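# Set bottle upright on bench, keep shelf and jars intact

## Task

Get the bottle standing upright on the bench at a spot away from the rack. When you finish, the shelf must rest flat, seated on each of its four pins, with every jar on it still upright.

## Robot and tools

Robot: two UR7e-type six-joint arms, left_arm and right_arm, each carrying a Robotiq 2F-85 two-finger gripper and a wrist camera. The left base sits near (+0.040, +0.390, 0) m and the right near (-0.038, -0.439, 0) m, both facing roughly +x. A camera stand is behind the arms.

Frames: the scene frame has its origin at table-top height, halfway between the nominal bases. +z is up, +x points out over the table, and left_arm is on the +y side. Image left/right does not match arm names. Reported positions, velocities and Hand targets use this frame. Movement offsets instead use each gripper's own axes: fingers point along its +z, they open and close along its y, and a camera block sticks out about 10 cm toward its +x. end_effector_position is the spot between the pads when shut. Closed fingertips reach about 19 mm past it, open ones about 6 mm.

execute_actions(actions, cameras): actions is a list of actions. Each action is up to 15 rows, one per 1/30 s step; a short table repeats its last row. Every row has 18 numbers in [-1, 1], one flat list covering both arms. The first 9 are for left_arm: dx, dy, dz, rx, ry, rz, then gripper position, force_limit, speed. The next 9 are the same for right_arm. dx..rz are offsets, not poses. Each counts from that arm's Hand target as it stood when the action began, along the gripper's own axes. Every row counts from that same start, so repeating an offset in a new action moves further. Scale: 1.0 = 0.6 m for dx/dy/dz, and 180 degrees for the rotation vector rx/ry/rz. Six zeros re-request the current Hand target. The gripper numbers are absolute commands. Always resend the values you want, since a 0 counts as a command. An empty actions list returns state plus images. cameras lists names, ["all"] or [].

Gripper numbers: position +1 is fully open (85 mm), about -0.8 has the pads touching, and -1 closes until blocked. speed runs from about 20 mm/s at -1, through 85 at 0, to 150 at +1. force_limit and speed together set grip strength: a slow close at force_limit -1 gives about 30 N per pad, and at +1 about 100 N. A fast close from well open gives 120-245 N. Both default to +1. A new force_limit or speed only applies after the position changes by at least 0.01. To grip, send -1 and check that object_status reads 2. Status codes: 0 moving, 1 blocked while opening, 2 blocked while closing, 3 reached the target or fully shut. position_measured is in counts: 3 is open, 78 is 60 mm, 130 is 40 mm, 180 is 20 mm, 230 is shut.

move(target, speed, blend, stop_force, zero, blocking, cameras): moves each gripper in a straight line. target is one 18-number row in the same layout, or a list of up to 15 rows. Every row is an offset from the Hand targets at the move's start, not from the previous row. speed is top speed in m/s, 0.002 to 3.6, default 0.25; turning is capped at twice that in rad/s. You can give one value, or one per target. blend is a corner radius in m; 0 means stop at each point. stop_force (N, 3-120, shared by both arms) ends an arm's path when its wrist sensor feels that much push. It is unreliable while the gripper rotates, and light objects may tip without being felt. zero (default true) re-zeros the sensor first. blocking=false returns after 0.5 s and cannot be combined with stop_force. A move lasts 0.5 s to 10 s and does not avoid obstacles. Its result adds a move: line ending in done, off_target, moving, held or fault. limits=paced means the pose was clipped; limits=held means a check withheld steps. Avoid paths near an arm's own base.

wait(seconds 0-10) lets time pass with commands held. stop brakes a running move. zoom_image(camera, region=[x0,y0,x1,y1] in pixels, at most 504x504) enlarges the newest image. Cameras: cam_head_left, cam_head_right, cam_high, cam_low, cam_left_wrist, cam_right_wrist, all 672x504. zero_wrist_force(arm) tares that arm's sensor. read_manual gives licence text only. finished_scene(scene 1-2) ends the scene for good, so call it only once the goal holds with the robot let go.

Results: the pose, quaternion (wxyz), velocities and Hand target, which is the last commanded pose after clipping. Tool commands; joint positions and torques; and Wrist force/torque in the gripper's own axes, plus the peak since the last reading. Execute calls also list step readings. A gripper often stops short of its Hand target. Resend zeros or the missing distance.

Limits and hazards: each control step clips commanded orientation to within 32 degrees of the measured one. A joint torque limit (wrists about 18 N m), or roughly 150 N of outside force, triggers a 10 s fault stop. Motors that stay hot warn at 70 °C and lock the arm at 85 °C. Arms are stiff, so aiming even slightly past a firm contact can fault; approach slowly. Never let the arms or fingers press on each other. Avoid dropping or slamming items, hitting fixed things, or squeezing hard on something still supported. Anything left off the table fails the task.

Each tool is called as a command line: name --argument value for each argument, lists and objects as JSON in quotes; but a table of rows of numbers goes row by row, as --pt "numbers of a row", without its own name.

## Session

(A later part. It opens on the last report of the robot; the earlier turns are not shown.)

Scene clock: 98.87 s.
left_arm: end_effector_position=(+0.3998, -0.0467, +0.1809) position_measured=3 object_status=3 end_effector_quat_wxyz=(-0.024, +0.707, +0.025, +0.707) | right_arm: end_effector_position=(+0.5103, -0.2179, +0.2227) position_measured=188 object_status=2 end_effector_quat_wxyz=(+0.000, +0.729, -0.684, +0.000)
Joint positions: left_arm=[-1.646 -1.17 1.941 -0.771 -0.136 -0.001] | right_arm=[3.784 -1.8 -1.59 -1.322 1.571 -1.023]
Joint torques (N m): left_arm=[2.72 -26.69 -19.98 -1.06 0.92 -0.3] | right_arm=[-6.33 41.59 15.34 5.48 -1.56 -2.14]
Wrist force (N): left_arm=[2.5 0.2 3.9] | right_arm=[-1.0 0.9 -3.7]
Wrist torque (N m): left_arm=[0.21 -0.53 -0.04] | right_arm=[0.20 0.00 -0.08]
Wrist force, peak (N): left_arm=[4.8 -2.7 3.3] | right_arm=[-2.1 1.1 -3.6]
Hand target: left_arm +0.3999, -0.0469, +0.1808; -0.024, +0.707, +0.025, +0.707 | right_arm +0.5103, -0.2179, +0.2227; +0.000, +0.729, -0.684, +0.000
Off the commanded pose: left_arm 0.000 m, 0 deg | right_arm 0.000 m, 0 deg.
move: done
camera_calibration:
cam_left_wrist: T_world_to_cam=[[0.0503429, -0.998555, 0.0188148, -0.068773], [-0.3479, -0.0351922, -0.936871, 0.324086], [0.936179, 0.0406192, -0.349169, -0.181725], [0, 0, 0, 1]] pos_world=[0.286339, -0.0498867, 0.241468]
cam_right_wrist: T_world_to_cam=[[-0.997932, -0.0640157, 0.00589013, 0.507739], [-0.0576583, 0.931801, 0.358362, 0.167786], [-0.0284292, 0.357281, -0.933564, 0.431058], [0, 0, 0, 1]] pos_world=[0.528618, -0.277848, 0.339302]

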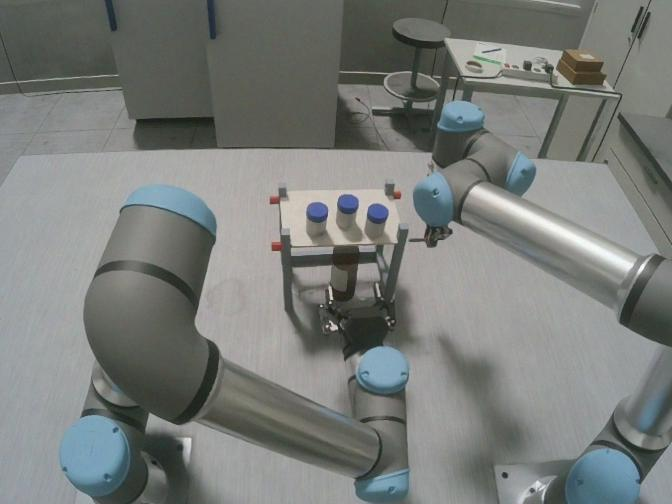

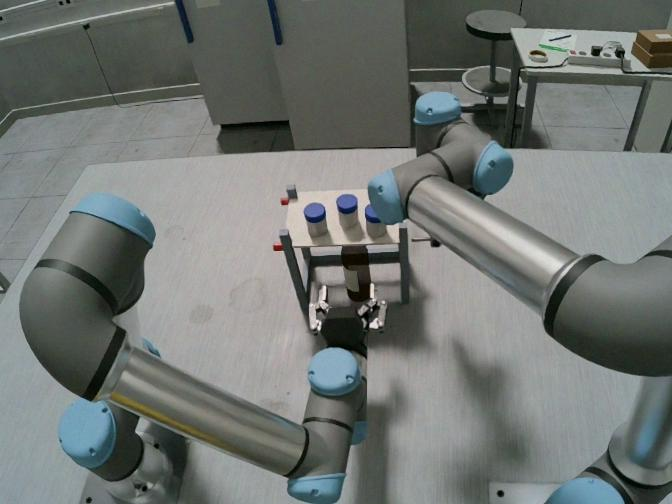

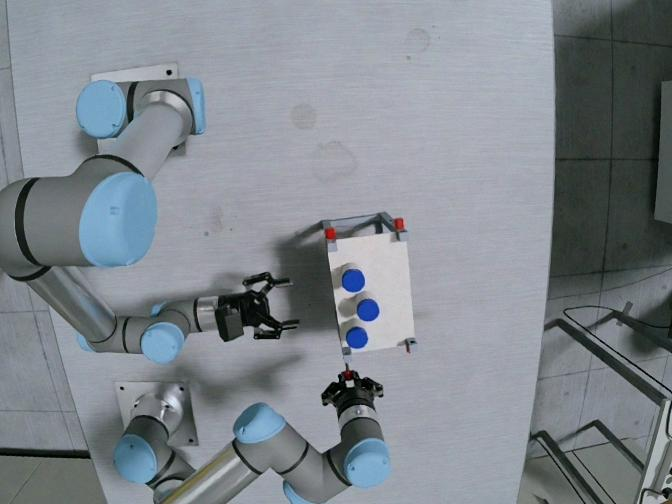

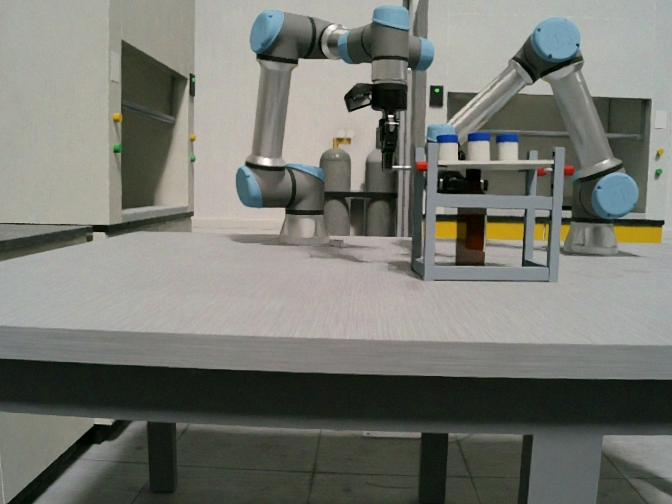

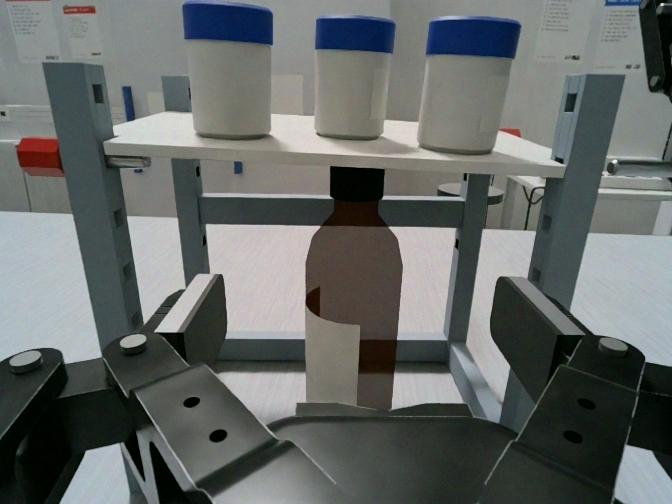

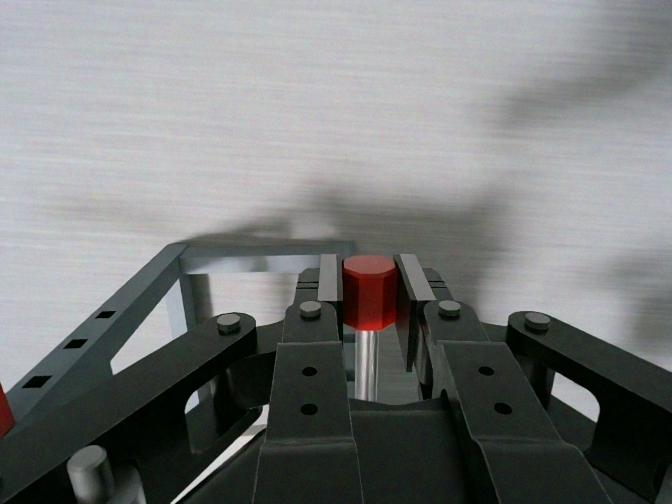

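move --pt "0 0 0.2 0 0 0 1 0 0 0 0 0 0 0 0 -1 -0.5 -0.5" --pt "0.025 0 0.2 0 0 0 1 0 0 0 0 0 0 0 0 -1 -0.5 -0.5" --pt "0.0503 0 0.2 0 0 0 1 0 0 0 0 0 0 0 0 -1 -0.5 -0.5" --speed '[0.15,0.06,0.015]' --cameras '["cam_left_wrist"]'

move --target '[0,0,0,0,0,0,1,0,0,-0.035,0,0,0,0,0,-1,-0.5,-0.5]' --speed 0.01 --stop_force 5 --cameras '["cam_head_left","cam_low","cam_high","cam_left_wrist"]'

Scene clock: 102.30 s.
left_arm: end_effector_position=(+0.5196, -0.0384, +0.2111) position_measured=3 object_status=3 end_effector_quat_wxyz=(-0.024, +0.707, +0.025, +0.707) | right_arm: end_effector_position=(+0.5103, -0.2179, +0.2227) position_measured=188 object_status=2 end_effector_quat_wxyz=(+0.000, +0.729, -0.684, +0.000)
Joint positions: left_arm=[-1.386 -1.156 1.816 -0.66 0.123 -0.001] | right_arm=[3.784 -1.8 -1.59 -1.322 1.571 -1.023]
Joint torques (N m): left_arm=[4.72 -28.98 -21.99 1.09 0.18 -1.22] | right_arm=[-6.72 40.99 15.89 5.5 -1.62 -2.08]
Wrist force (N): left_arm=[-1.5 0.3 4.3] | right_arm=[-1.0 0.8 -3.7]
Wrist torque (N m): left_arm=[0.13 -0.49 -0.19] | right_arm=[0.17 0.00 -0.07]
Wrist force, peak (N): left_arm=[2.5 -0.2 6.1] | right_arm=[-1.0 0.8 -4.1]
Hand target: left_arm +0.5196, -0.0384, +0.2110; -0.024, +0.707, +0.025, +0.707 | right_arm +0.5103, -0.2179, +0.2227; +0.000, +0.729, -0.684, +0.000
Off the commanded pose: left_arm 0.000 m, 0 deg | right_arm 0.000 m, 0 deg.
move: done
camera_calibration:
cam_left_wrist: T_world_to_cam=[[0.0502599, -0.998552, 0.0191662, -0.0671484], [-0.347889, -0.0354923, -0.936864, 0.394426], [0.936188, 0.040419, -0.349169, -0.283648], [0, 0, 0, 1]] pos_world=[0.406139, -0.0415874, 0.27177]
Images, in order (width x height): cam_left_wrist 672x504.

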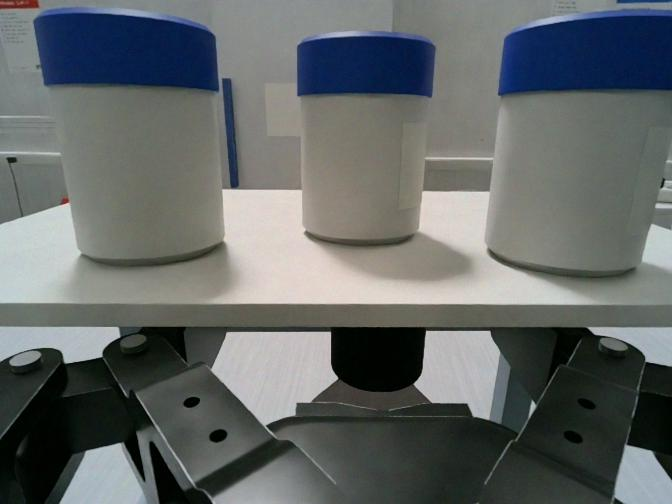

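Scene clock: 105.47 s.
left_arm: end_effector_position=(+0.5196, -0.0384, +0.2110) position_measured=3 object_status=3 end_effector_quat_wxyz=(-0.024, +0.707, +0.025, +0.707) | right_arm: end_effector_position=(+0.5090, -0.1970, +0.2227) position_measured=188 object_status=2 end_effector_quat_wxyz=(+0.000, +0.729, -0.684, +0.000)
Joint positions: left_arm=[-1.386 -1.156 1.816 -0.66 0.123 -0.001] | right_arm=[3.815 -1.817 -1.57 -1.327 1.571 -0.992]
Joint torques (N m): left_arm=[4.16 -30.33 -10.7 -0.87 -1.36 -1.07] | right_arm=[-5.09 42.04 14.78 2.47 1.82 -2.04]
Wrist force (N): left_arm=[-1.5 -0.5 4.0] | right_arm=[-1.8 -2.1 -3.7]
Wrist torque (N m): left_arm=[0.17 -0.48 -0.20] | right_arm=[0.27 0.00 0.05]
Wrist force, peak (N): left_arm=[-1.7 0.2 4.4] | right_arm=[3.2 -1.9 -3.6]
Hand target: left_arm +0.5196, -0.0384, +0.2110; -0.024, +0.707, +0.025, +0.707 | right_arm +0.5090, -0.1970, +0.2227; +0.000, +0.729, -0.684, +0.000
Off the commanded pose: left_arm 0.000 m, 0 deg | right_arm 0.000 m, 0 deg.
move: done
camera_calibration:
cam_left_wrist: T_world_to_cam=[[0.0503189, -0.998552, 0.0190379, -0.0671353], [-0.347891, -0.0353928, -0.936867, 0.394338], [0.936184, 0.040519, -0.349168, -0.283678], [0, 0, 0, 1]] pos_world=[0.406139, -0.0415871, 0.271669]
Images, in order (width x height): cam_head_left 672x504, cam_high 672x504, cam_low 672x504, cam_left_wrist 672x504.

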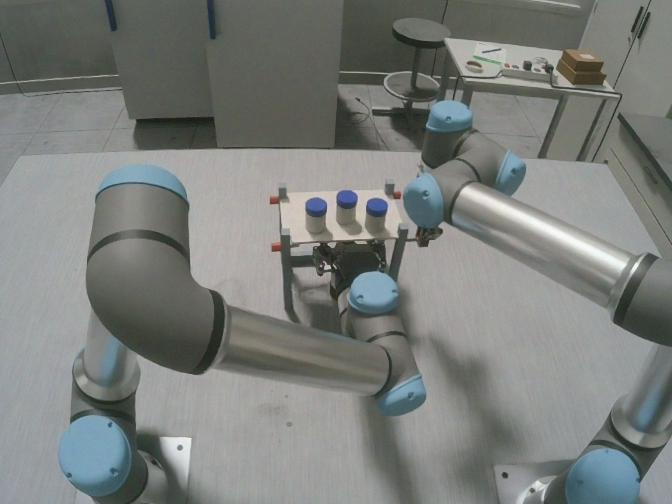

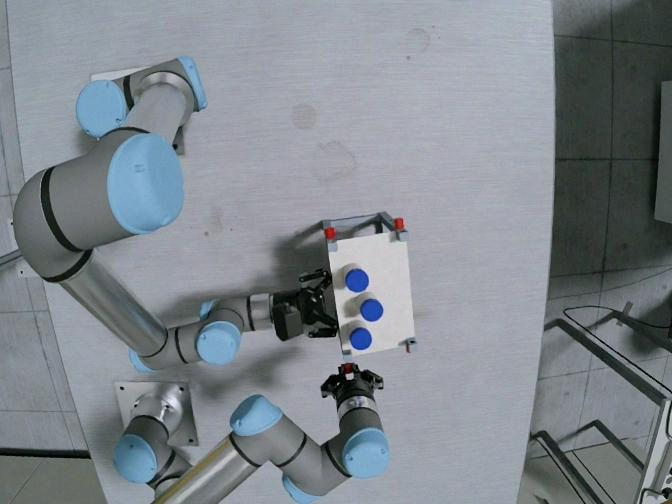

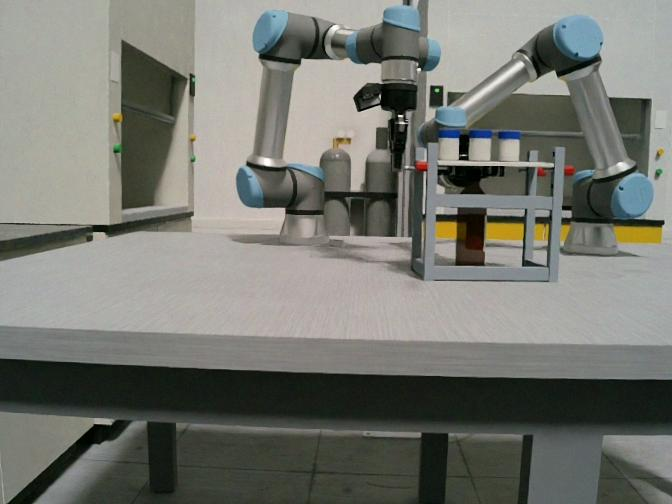

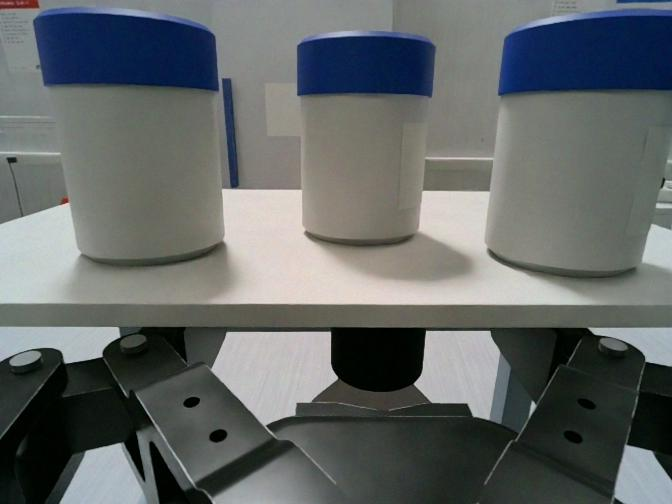

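move --target '[0,0,0,0,0,0,1,0,0,-0.0383,0,0,0,0,0,-1,-0.5,-0.5]' --speed 0.015 --stop_force 5 --cameras '["cam_head_left","cam_low","cam_high","cam_right_wrist"]'

zoom_image --camera "cam_low" --region '[380, 110, 580, 290]'

zoom_image --camera "cam_high" --region '[300, 210, 430, 400]'

Scene clock: 108.47 s.
left_arm: end_effector_position=(+0.5196, -0.0384, +0.2110) position_measured=3 object_status=3 end_effector_quat_wxyz=(-0.024, +0.707, +0.025, +0.707) | right_arm: end_effector_position=(+0.5075, -0.1740, +0.2227) position_measured=188 object_status=2 end_effector_quat_wxyz=(+0.000, +0.729, -0.684, +0.000)
Joint positions: left_arm=[-1.386 -1.156 1.816 -0.66 0.123 -0.001] | right_arm=[3.847 -1.836 -1.545 -1.332 1.571 -0.96]
Joint torques (N m): left_arm=[4.3 -29.62 -10.86 -1.98 -1.18 -0.47] | right_arm=[-7.23 42.93 16.65 3.98 1.69 -2.07]
Wrist force (N): left_arm=[-1.8 -0.7 3.8] | right_arm=[-1.1 1.1 -3.2]
Wrist torque (N m): left_arm=[0.13 -0.44 -0.21] | right_arm=[0.22 0.03 -0.09]
Wrist force, peak (N): left_arm=[-1.7 -0.6 4.2] | right_arm=[-1.6 -2.8 -3.7]
Hand target: left_arm +0.5196, -0.0384, +0.2110; -0.024, +0.707, +0.025, +0.707 | right_arm +0.5075, -0.1740, +0.2227; +0.000, +0.729, -0.684, +0.000
Off the commanded pose: left_arm 0.000 m, 0 deg | right_arm 0.000 m, 0 deg.
move: done
camera_calibration:
cam_right_wrist: T_world_to_cam=[[-0.997929, -0.0640507, 0.00598356, 0.507714], [-0.0576575, 0.931799, 0.358367, 0.126716], [-0.0285291, 0.35728, -0.933562, 0.415345], [0, 0, 0, 1]] pos_world=[0.525818, -0.233948, 0.339301]
Images, in order (width x height): cam_head_left 672x504, cam_high 672x504, cam_low 672x504, cam_right_wrist 672x504.

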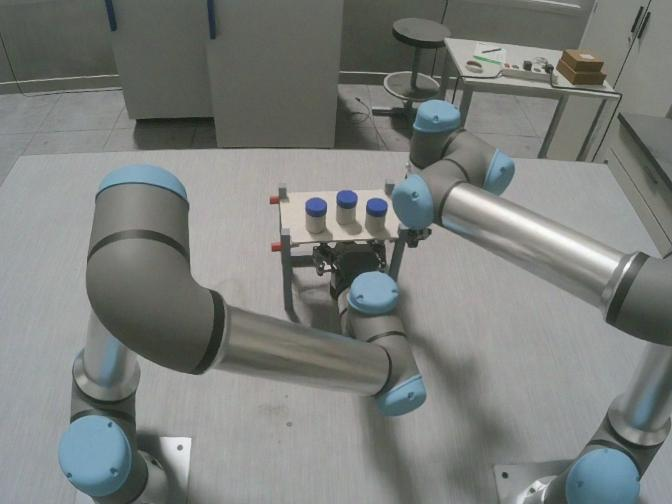

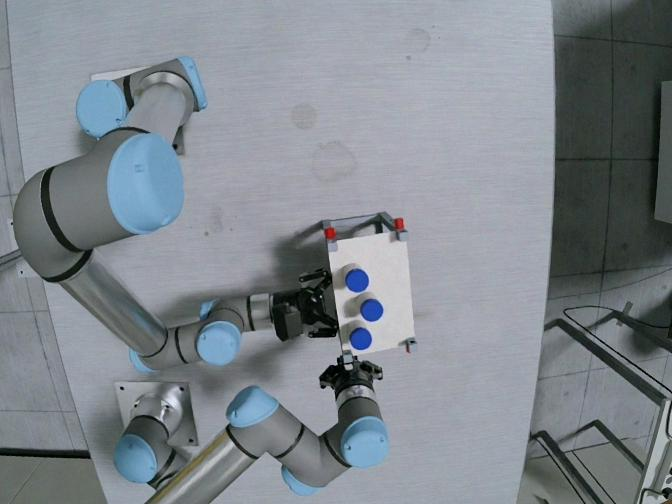

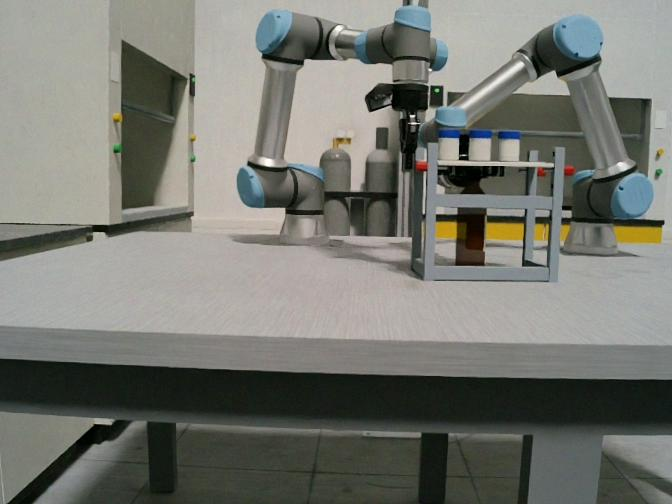

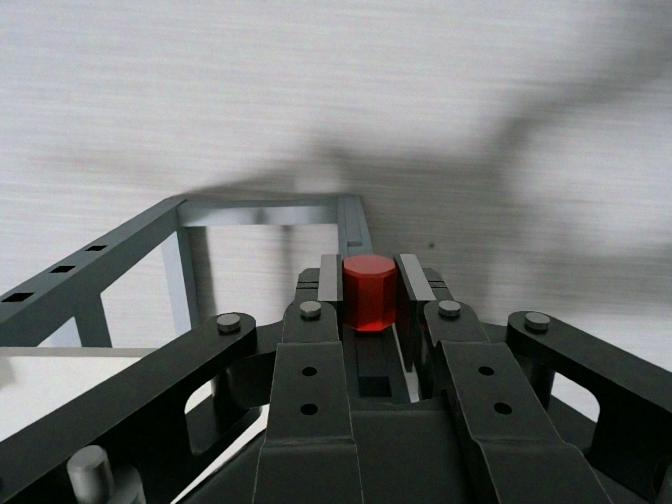

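Scaled by 2.520 from the camera's 672x504 image, which has a finer 960x720 frame.

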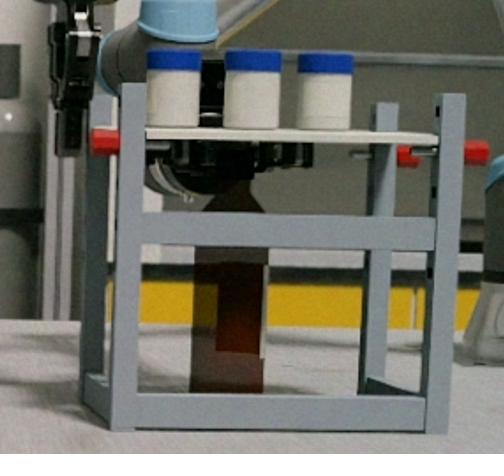

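Scaled by 2.653 from the camera's 672x504 image, which has a finer 960x720 frame.

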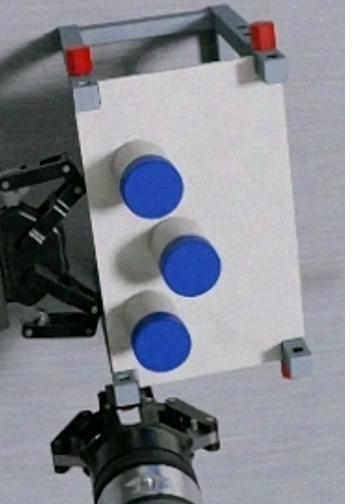

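move --pt "0 0 0 0 0 0 1 0 0 0 0 0 0 0 0 0.2 -0.5 -0.5" --pt "0 0 0 0 0 0 1 0 0 0.12 0 0 0 0 0 0.2 -0.5 -0.5" --pt "-0.023 0 0 0 0 0 1 0 0 0.2 0 -0.15 0 0 0 0.2 -0.5 -0.5" --pt "-0.023 0 -0.2 0 0 0 1 0 0 0.25 0 -0.2 0 0 0 0.2 -0.5 -0.5" --pt "-0.21 0 -0.2 0 0 0 1 0 0 0.25 0 -0.2 0 0 0 0.2 -0.5 -0.5" --speed '[0.1,0.06,0.1,0.2,0.2]' --cameras '["all"]'

zoom_image --camera "cam_low" --region '[380, 110, 580, 290]'

Scene clock: 114.83 s.
left_arm: end_effector_position=(+0.3999, -0.0470, +0.0850) position_measured=3 object_status=3 end_effector_quat_wxyz=(-0.024, +0.707, +0.025, +0.707) | right_arm: end_effector_position=(+0.5170, -0.3237, +0.3428) position_measured=104 object_status=3 end_effector_quat_wxyz=(+0.000, +0.729, -0.684, +0.000)
Joint positions: left_arm=[-1.646 -0.98 1.984 -1.004 -0.136 -0.001] | right_arm=[3.616 -1.712 -1.387 -1.613 1.57 -1.191]
Joint torques (N m): left_arm=[5.4 -29.67 -6.58 -1.12 1.22 -0.77] | right_arm=[8.1 25.6 16.53 4.5 1.53 2.02]
Wrist force (N): left_arm=[2.3 0.1 3.8] | right_arm=[-1.4 1.3 -4.5]
Wrist torque (N m): left_arm=[0.19 -0.50 -0.23] | right_arm=[0.26 0.06 0.03]
Wrist force, peak (N): left_arm=[2.3 0.6 6.4] | right_arm=[-0.6 1.2 -5.7]
Hand target: left_arm +0.3999, -0.0470, +0.0850; -0.024, +0.707, +0.025, +0.707 | right_arm +0.5170, -0.3237, +0.3428; +0.000, +0.729, -0.684, +0.000
Off the commanded pose: left_arm 0.000 m, 0 deg | right_arm 0.000 m, 0 deg.
move: done
camera_calibration:
cam_left_wrist: T_world_to_cam=[[0.0502862, -0.998555, 0.0189448, -0.0671783], [-0.347985, -0.035298, -0.936835, 0.234376], [0.93615, 0.0405174, -0.349257, -0.215245], [0, 0, 0, 1]] pos_world=[0.286439, -0.0500871, 0.145668]
cam_right_wrist: T_world_to_cam=[[-0.997932, -0.0640157, 0.00589013, 0.506951], [-0.0576583, 0.931801, 0.358362, 0.223624], [-0.0284292, 0.357281, -0.933564, 0.581134], [0, 0, 0, 1]] pos_world=[0.535318, -0.383548, 0.459402]

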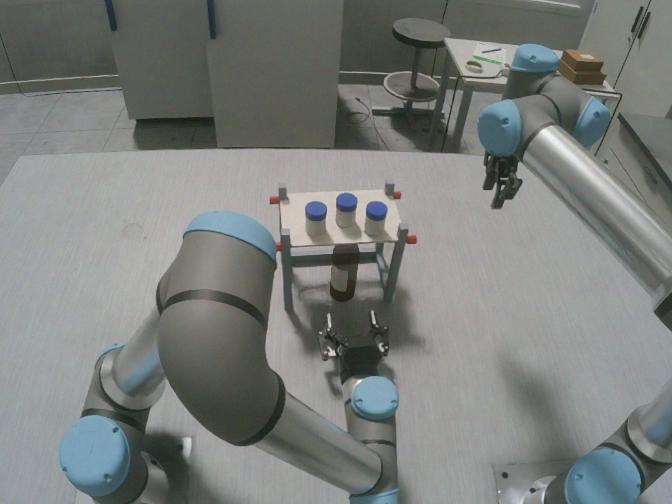

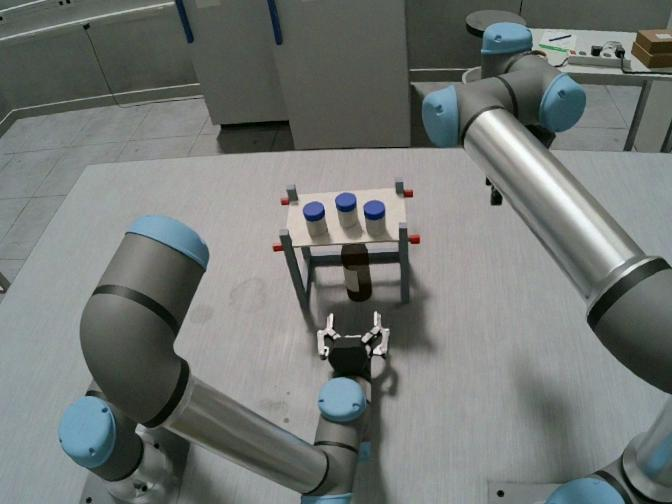

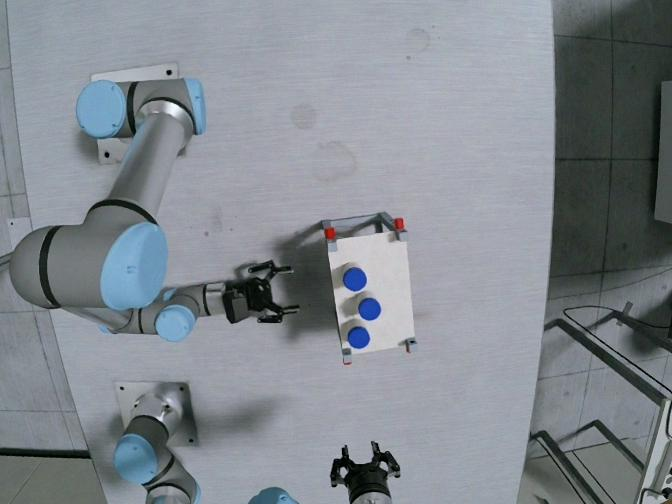

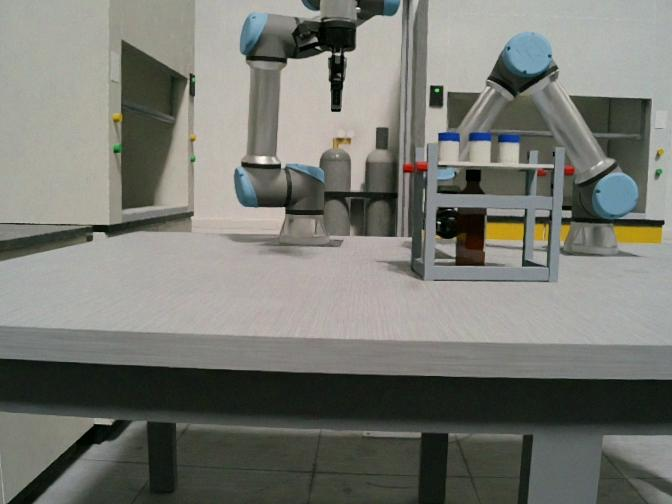

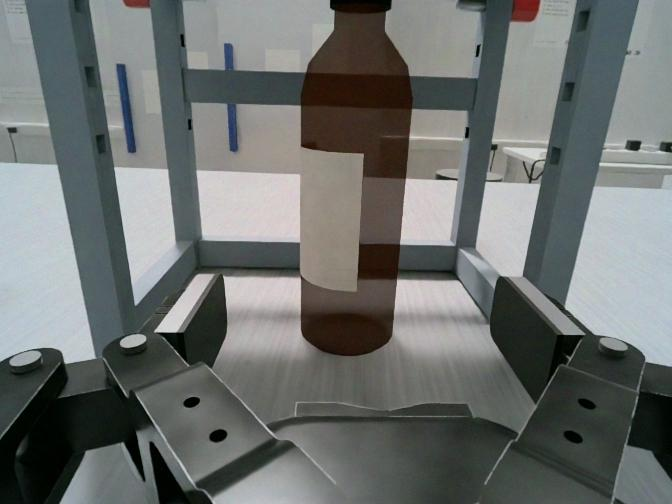

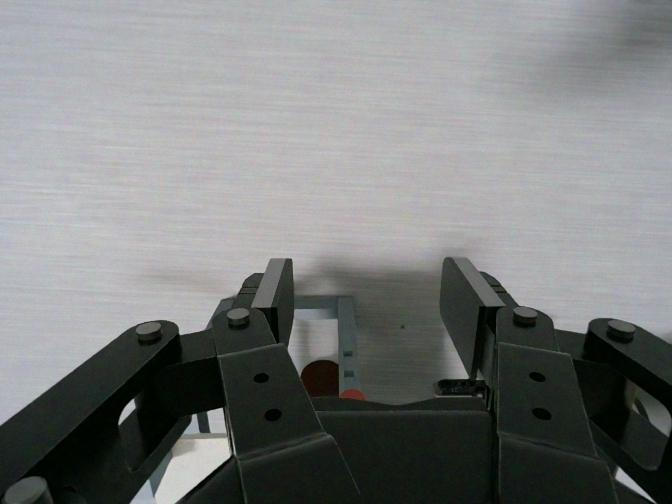

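Scaled by 2.520 from the camera's 672x504 image, which has a finer 960x720 frame.

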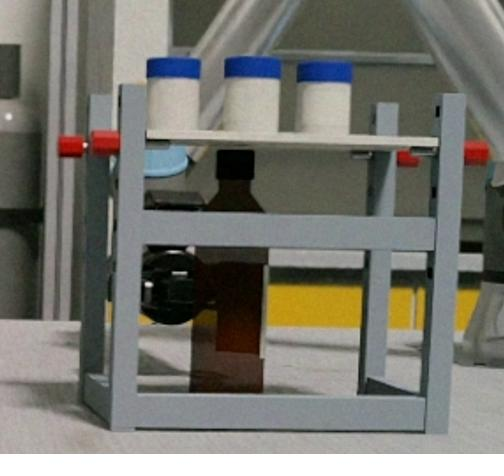

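zoom_image --camera "cam_head_left" --region '[260, 170, 430, 310]'

zoom_image --camera "cam_head_right" --region '[260, 170, 430, 310]'

Scaled by 2.965 from the camera's 672x504 image, which has a finer 960x720 frame.

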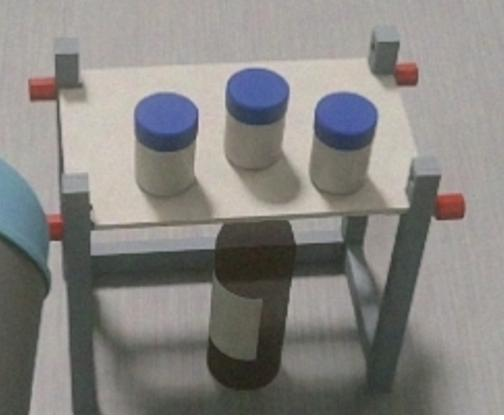

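Scaled by 2.965 from the camera's 672x504 image, which has a finer 960x720 frame.

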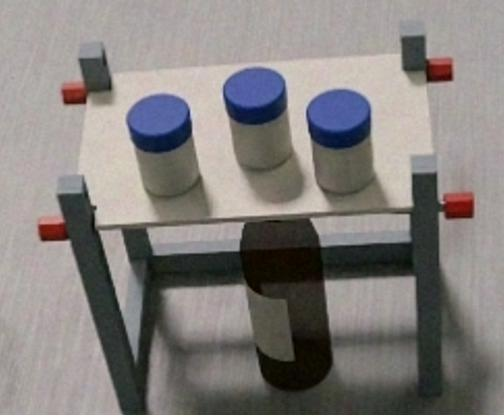

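move --pt "0 0 0.217 0 0 0 1 0 0 0 0 0 0 0 0 0.2 -0.5 -0.5" --pt "0 0 0.217 0 0 0 -1 -0.5 -0.5 0 0 0 0 0 0 0.2 -0.5 -0.5" --pt "0.0055 0 0.217 0 0 0 -1 -0.5 -0.5 0 0 0 0 0 0 0.2 -0.5 -0.5" --pt "0.0055 0 -0.1 0 0 0 -1 -0.5 -0.5 0 0 0 0 0 0 0.2 -0.5 -0.5" --speed '[0.12,0.1,0.03,0.1]' --cameras '["cam_head_left","cam_low","cam_left_wrist"]'

Scene clock: 120.67 s.
left_arm: end_effector_position=(+0.3401, -0.0511, +0.0883) position_measured=78 object_status=2 end_effector_quat_wxyz=(-0.024, +0.707, +0.025, +0.707) | right_arm: end_effector_position=(+0.5170, -0.3237, +0.3428) position_measured=104 object_status=3 end_effector_quat_wxyz=(+0.000, +0.729, -0.684, +0.000)
Joint positions: left_arm=[-1.778 -0.995 2 -1.005 -0.268 -0.001] | right_arm=[3.616 -1.712 -1.387 -1.613 1.57 -1.191]
Joint torques (N m): left_arm=[-6.08 -40.06 -13.49 0.58 -0.76 1.49] | right_arm=[7.47 25.68 15.62 1.81 1.27 1.73]
Wrist force (N): left_arm=[-3.0 -0.1 3.9] | right_arm=[-0.9 1.2 -4.7]
Wrist torque (N m): left_arm=[0.17 -0.40 -0.22] | right_arm=[0.25 -0.03 0.03]
Wrist force, peak (N): left_arm=[-6.6 -0.2 6.4] | right_arm=[-1.5 1.0 -4.7]
Hand target: left_arm +0.3400, -0.0512, +0.0883; -0.024, +0.707, +0.025, +0.707 | right_arm +0.5170, -0.3237, +0.3428; +0.000, +0.729, -0.684, +0.000
Off the commanded pose: left_arm 0.000 m, 0 deg | right_arm 0.000 m, 0 deg.
move: done
camera_calibration:
cam_left_wrist: T_world_to_cam=[[0.0502254, -0.998556, 0.0190726, -0.0684332], [-0.347895, -0.0353927, -0.936865, 0.216489], [0.936187, 0.0404192, -0.34917, -0.157967], [0, 0, 0, 1]] pos_world=[0.226639, -0.0542874, 0.148969]
Images, in order (width x height): cam_head_left 672x504, cam_low 672x504, cam_left_wrist 672x504.

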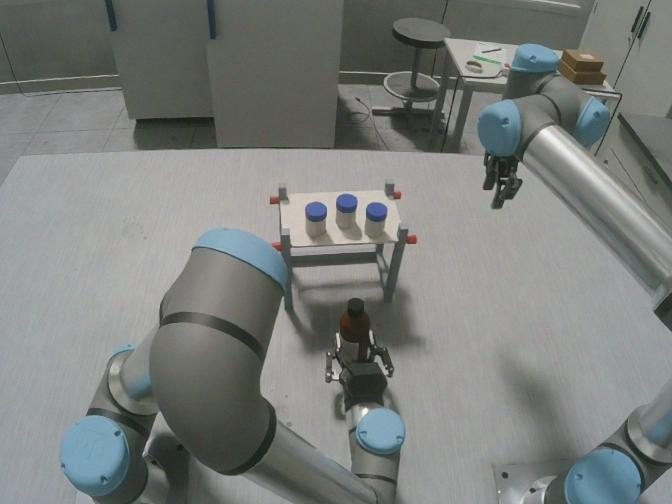

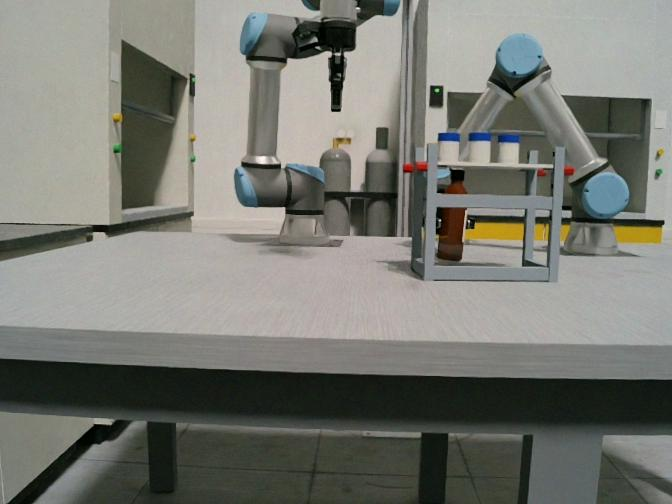

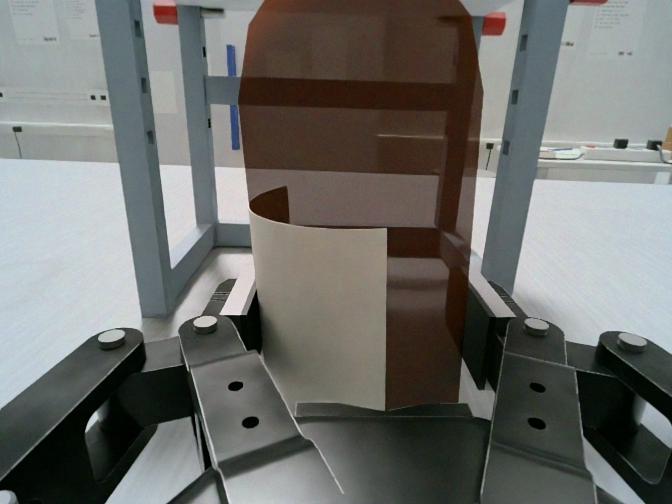

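Lower with stop, then release and retreat.

move --target '[-0.0058,0,0,0,0,0,-1,-0.5,-0.5,0,0,0,0,0,0,0.2,-0.5,-0.5]' --speed 0.01 --stop_force 5

move --pt "0 0 0 0 0 0 0.9 -0.5 -0.8 0 0 0 0 0 0 0.2 -0.5 -0.5" --pt "0 0 -0.15 0 0 0 0.9 -0.5 -0.8 0 0 0 0 0 0 0.2 -0.5 -0.5" --speed 0.1 --cameras '["cam_head_left","cam_low"]'

zoom_image --camera "cam_low" --region '[380, 110, 580, 290]'

Scene clock: 122.00 s.
left_arm: end_effector_position=(+0.3400, -0.0512, +0.0860) position_measured=78 object_status=2 end_effector_quat_wxyz=(-0.024, +0.707, +0.025, +0.707) | right_arm: end_effector_position=(+0.5170, -0.3237, +0.3428) position_measured=104 object_status=3 end_effector_quat_wxyz=(+0.000, +0.729, -0.684, +0.000)
Joint positions: left_arm=[-1.778 -0.99 2 -1.01 -0.269 -0.001] | right_arm=[3.616 -1.712 -1.387 -1.613 1.57 -1.191]
Joint torques (N m): left_arm=[-5.3 -43.16 -16.72 2.38 -1.26 -0.23] | right_arm=[7.21 25.52 16.62 1.77 1.49 1.64]
Wrist force (N): left_arm=[-0.2 -1.3 3.9] | right_arm=[-1.2 1.2 -4.0]
Wrist torque (N m): left_arm=[0.15 -0.46 -0.07] | right_arm=[0.25 0.02 0.02]
Wrist force, peak (N): left_arm=[11.7 1.5 3.4] | right_arm=[-1.5 1.3 -4.4]
Hand target: left_arm +0.3400, -0.0512, +0.0860; -0.024, +0.707, +0.025, +0.707 (not the last commanded pose) | right_arm +0.5170, -0.3237, +0.3428; +0.000, +0.729, -0.684, +0.000
Off the commanded pose: left_arm 0.001 m, 0 deg | right_arm 0.000 m, 0 deg.
move: contact (left_arm)

Scene clock: 124.33 s.
left_arm: end_effector_position=(+0.2503, -0.0575, +0.0860) position_measured=16 object_status=3 end_effector_quat_wxyz=(-0.024, +0.707, +0.025, +0.707) | right_arm: end_effector_position=(+0.5170, -0.3237, +0.3428) position_measured=104 object_status=3 end_effector_quat_wxyz=(+0.000, +0.729, -0.684, +0.000)
Joint positions: left_arm=[-1.967 -0.981 1.98 -0.999 -0.458 -0.001] | right_arm=[3.616 -1.712 -1.387 -1.613 1.57 -1.191]
Joint torques (N m): left_arm=[-6.69 -41.8 -1.87 -1.07 -0.43 -0.94] | right_arm=[6.78 26.54 17.17 1.8 1.51 1.46]
Wrist force (N): left_arm=[2.3 0.0 3.8] | right_arm=[-1.0 1.2 -4.2]
Wrist torque (N m): left_arm=[0.16 -0.53 -0.22] | right_arm=[0.25 0.00 0.03]
Wrist force, peak (N): left_arm=[2.4 0.3 5.4] | right_arm=[-1.4 1.4 -4.7]
Hand target: left_arm +0.2502, -0.0575, +0.0860; -0.024, +0.707, +0.025, +0.707 | right_arm +0.5170, -0.3237, +0.3428; +0.000, +0.729, -0.684, +0.000
Off the commanded pose: left_arm 0.000 m, 0 deg | right_arm 0.000 m, 0 deg.
move: done
Images, in order (width x height): cam_head_left 672x504, cam_low 672x504.

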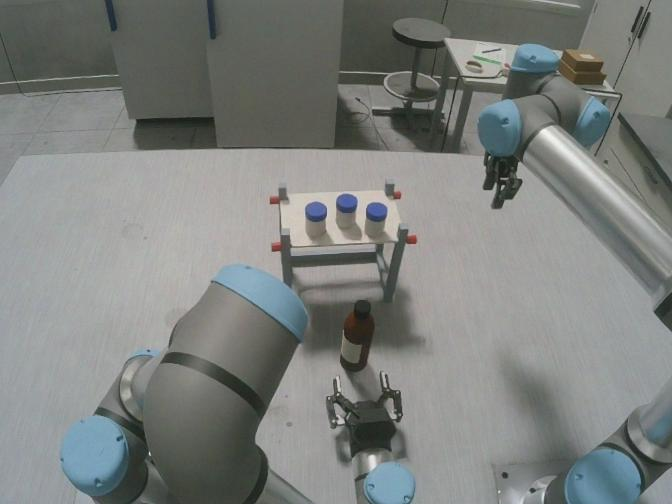

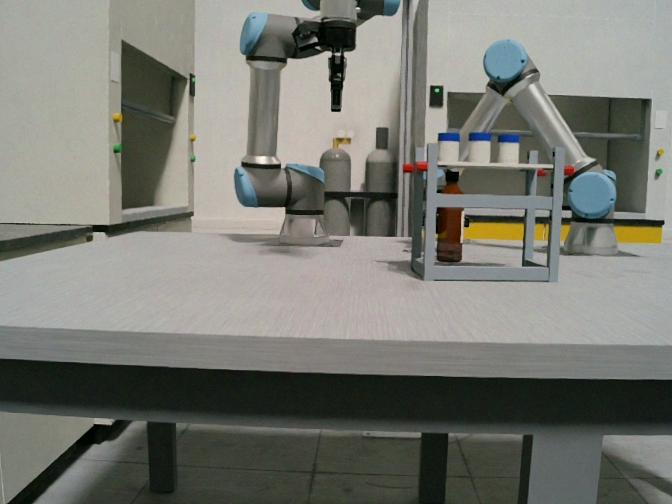

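Scaled by 2.520 from the camera's 672x504 image, which has a finer 960x720 frame.

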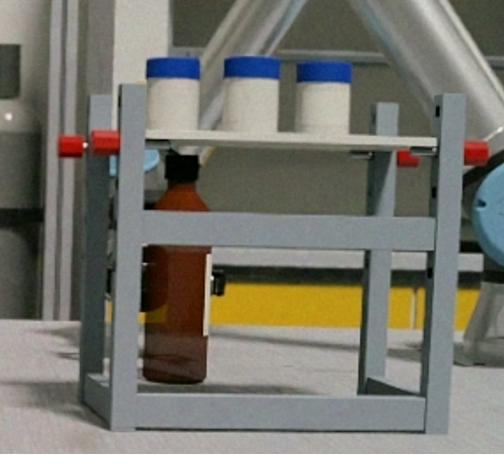

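Everything stands and the shelf is level.

finished_scene --scene 1

The scene is finished: the task was done.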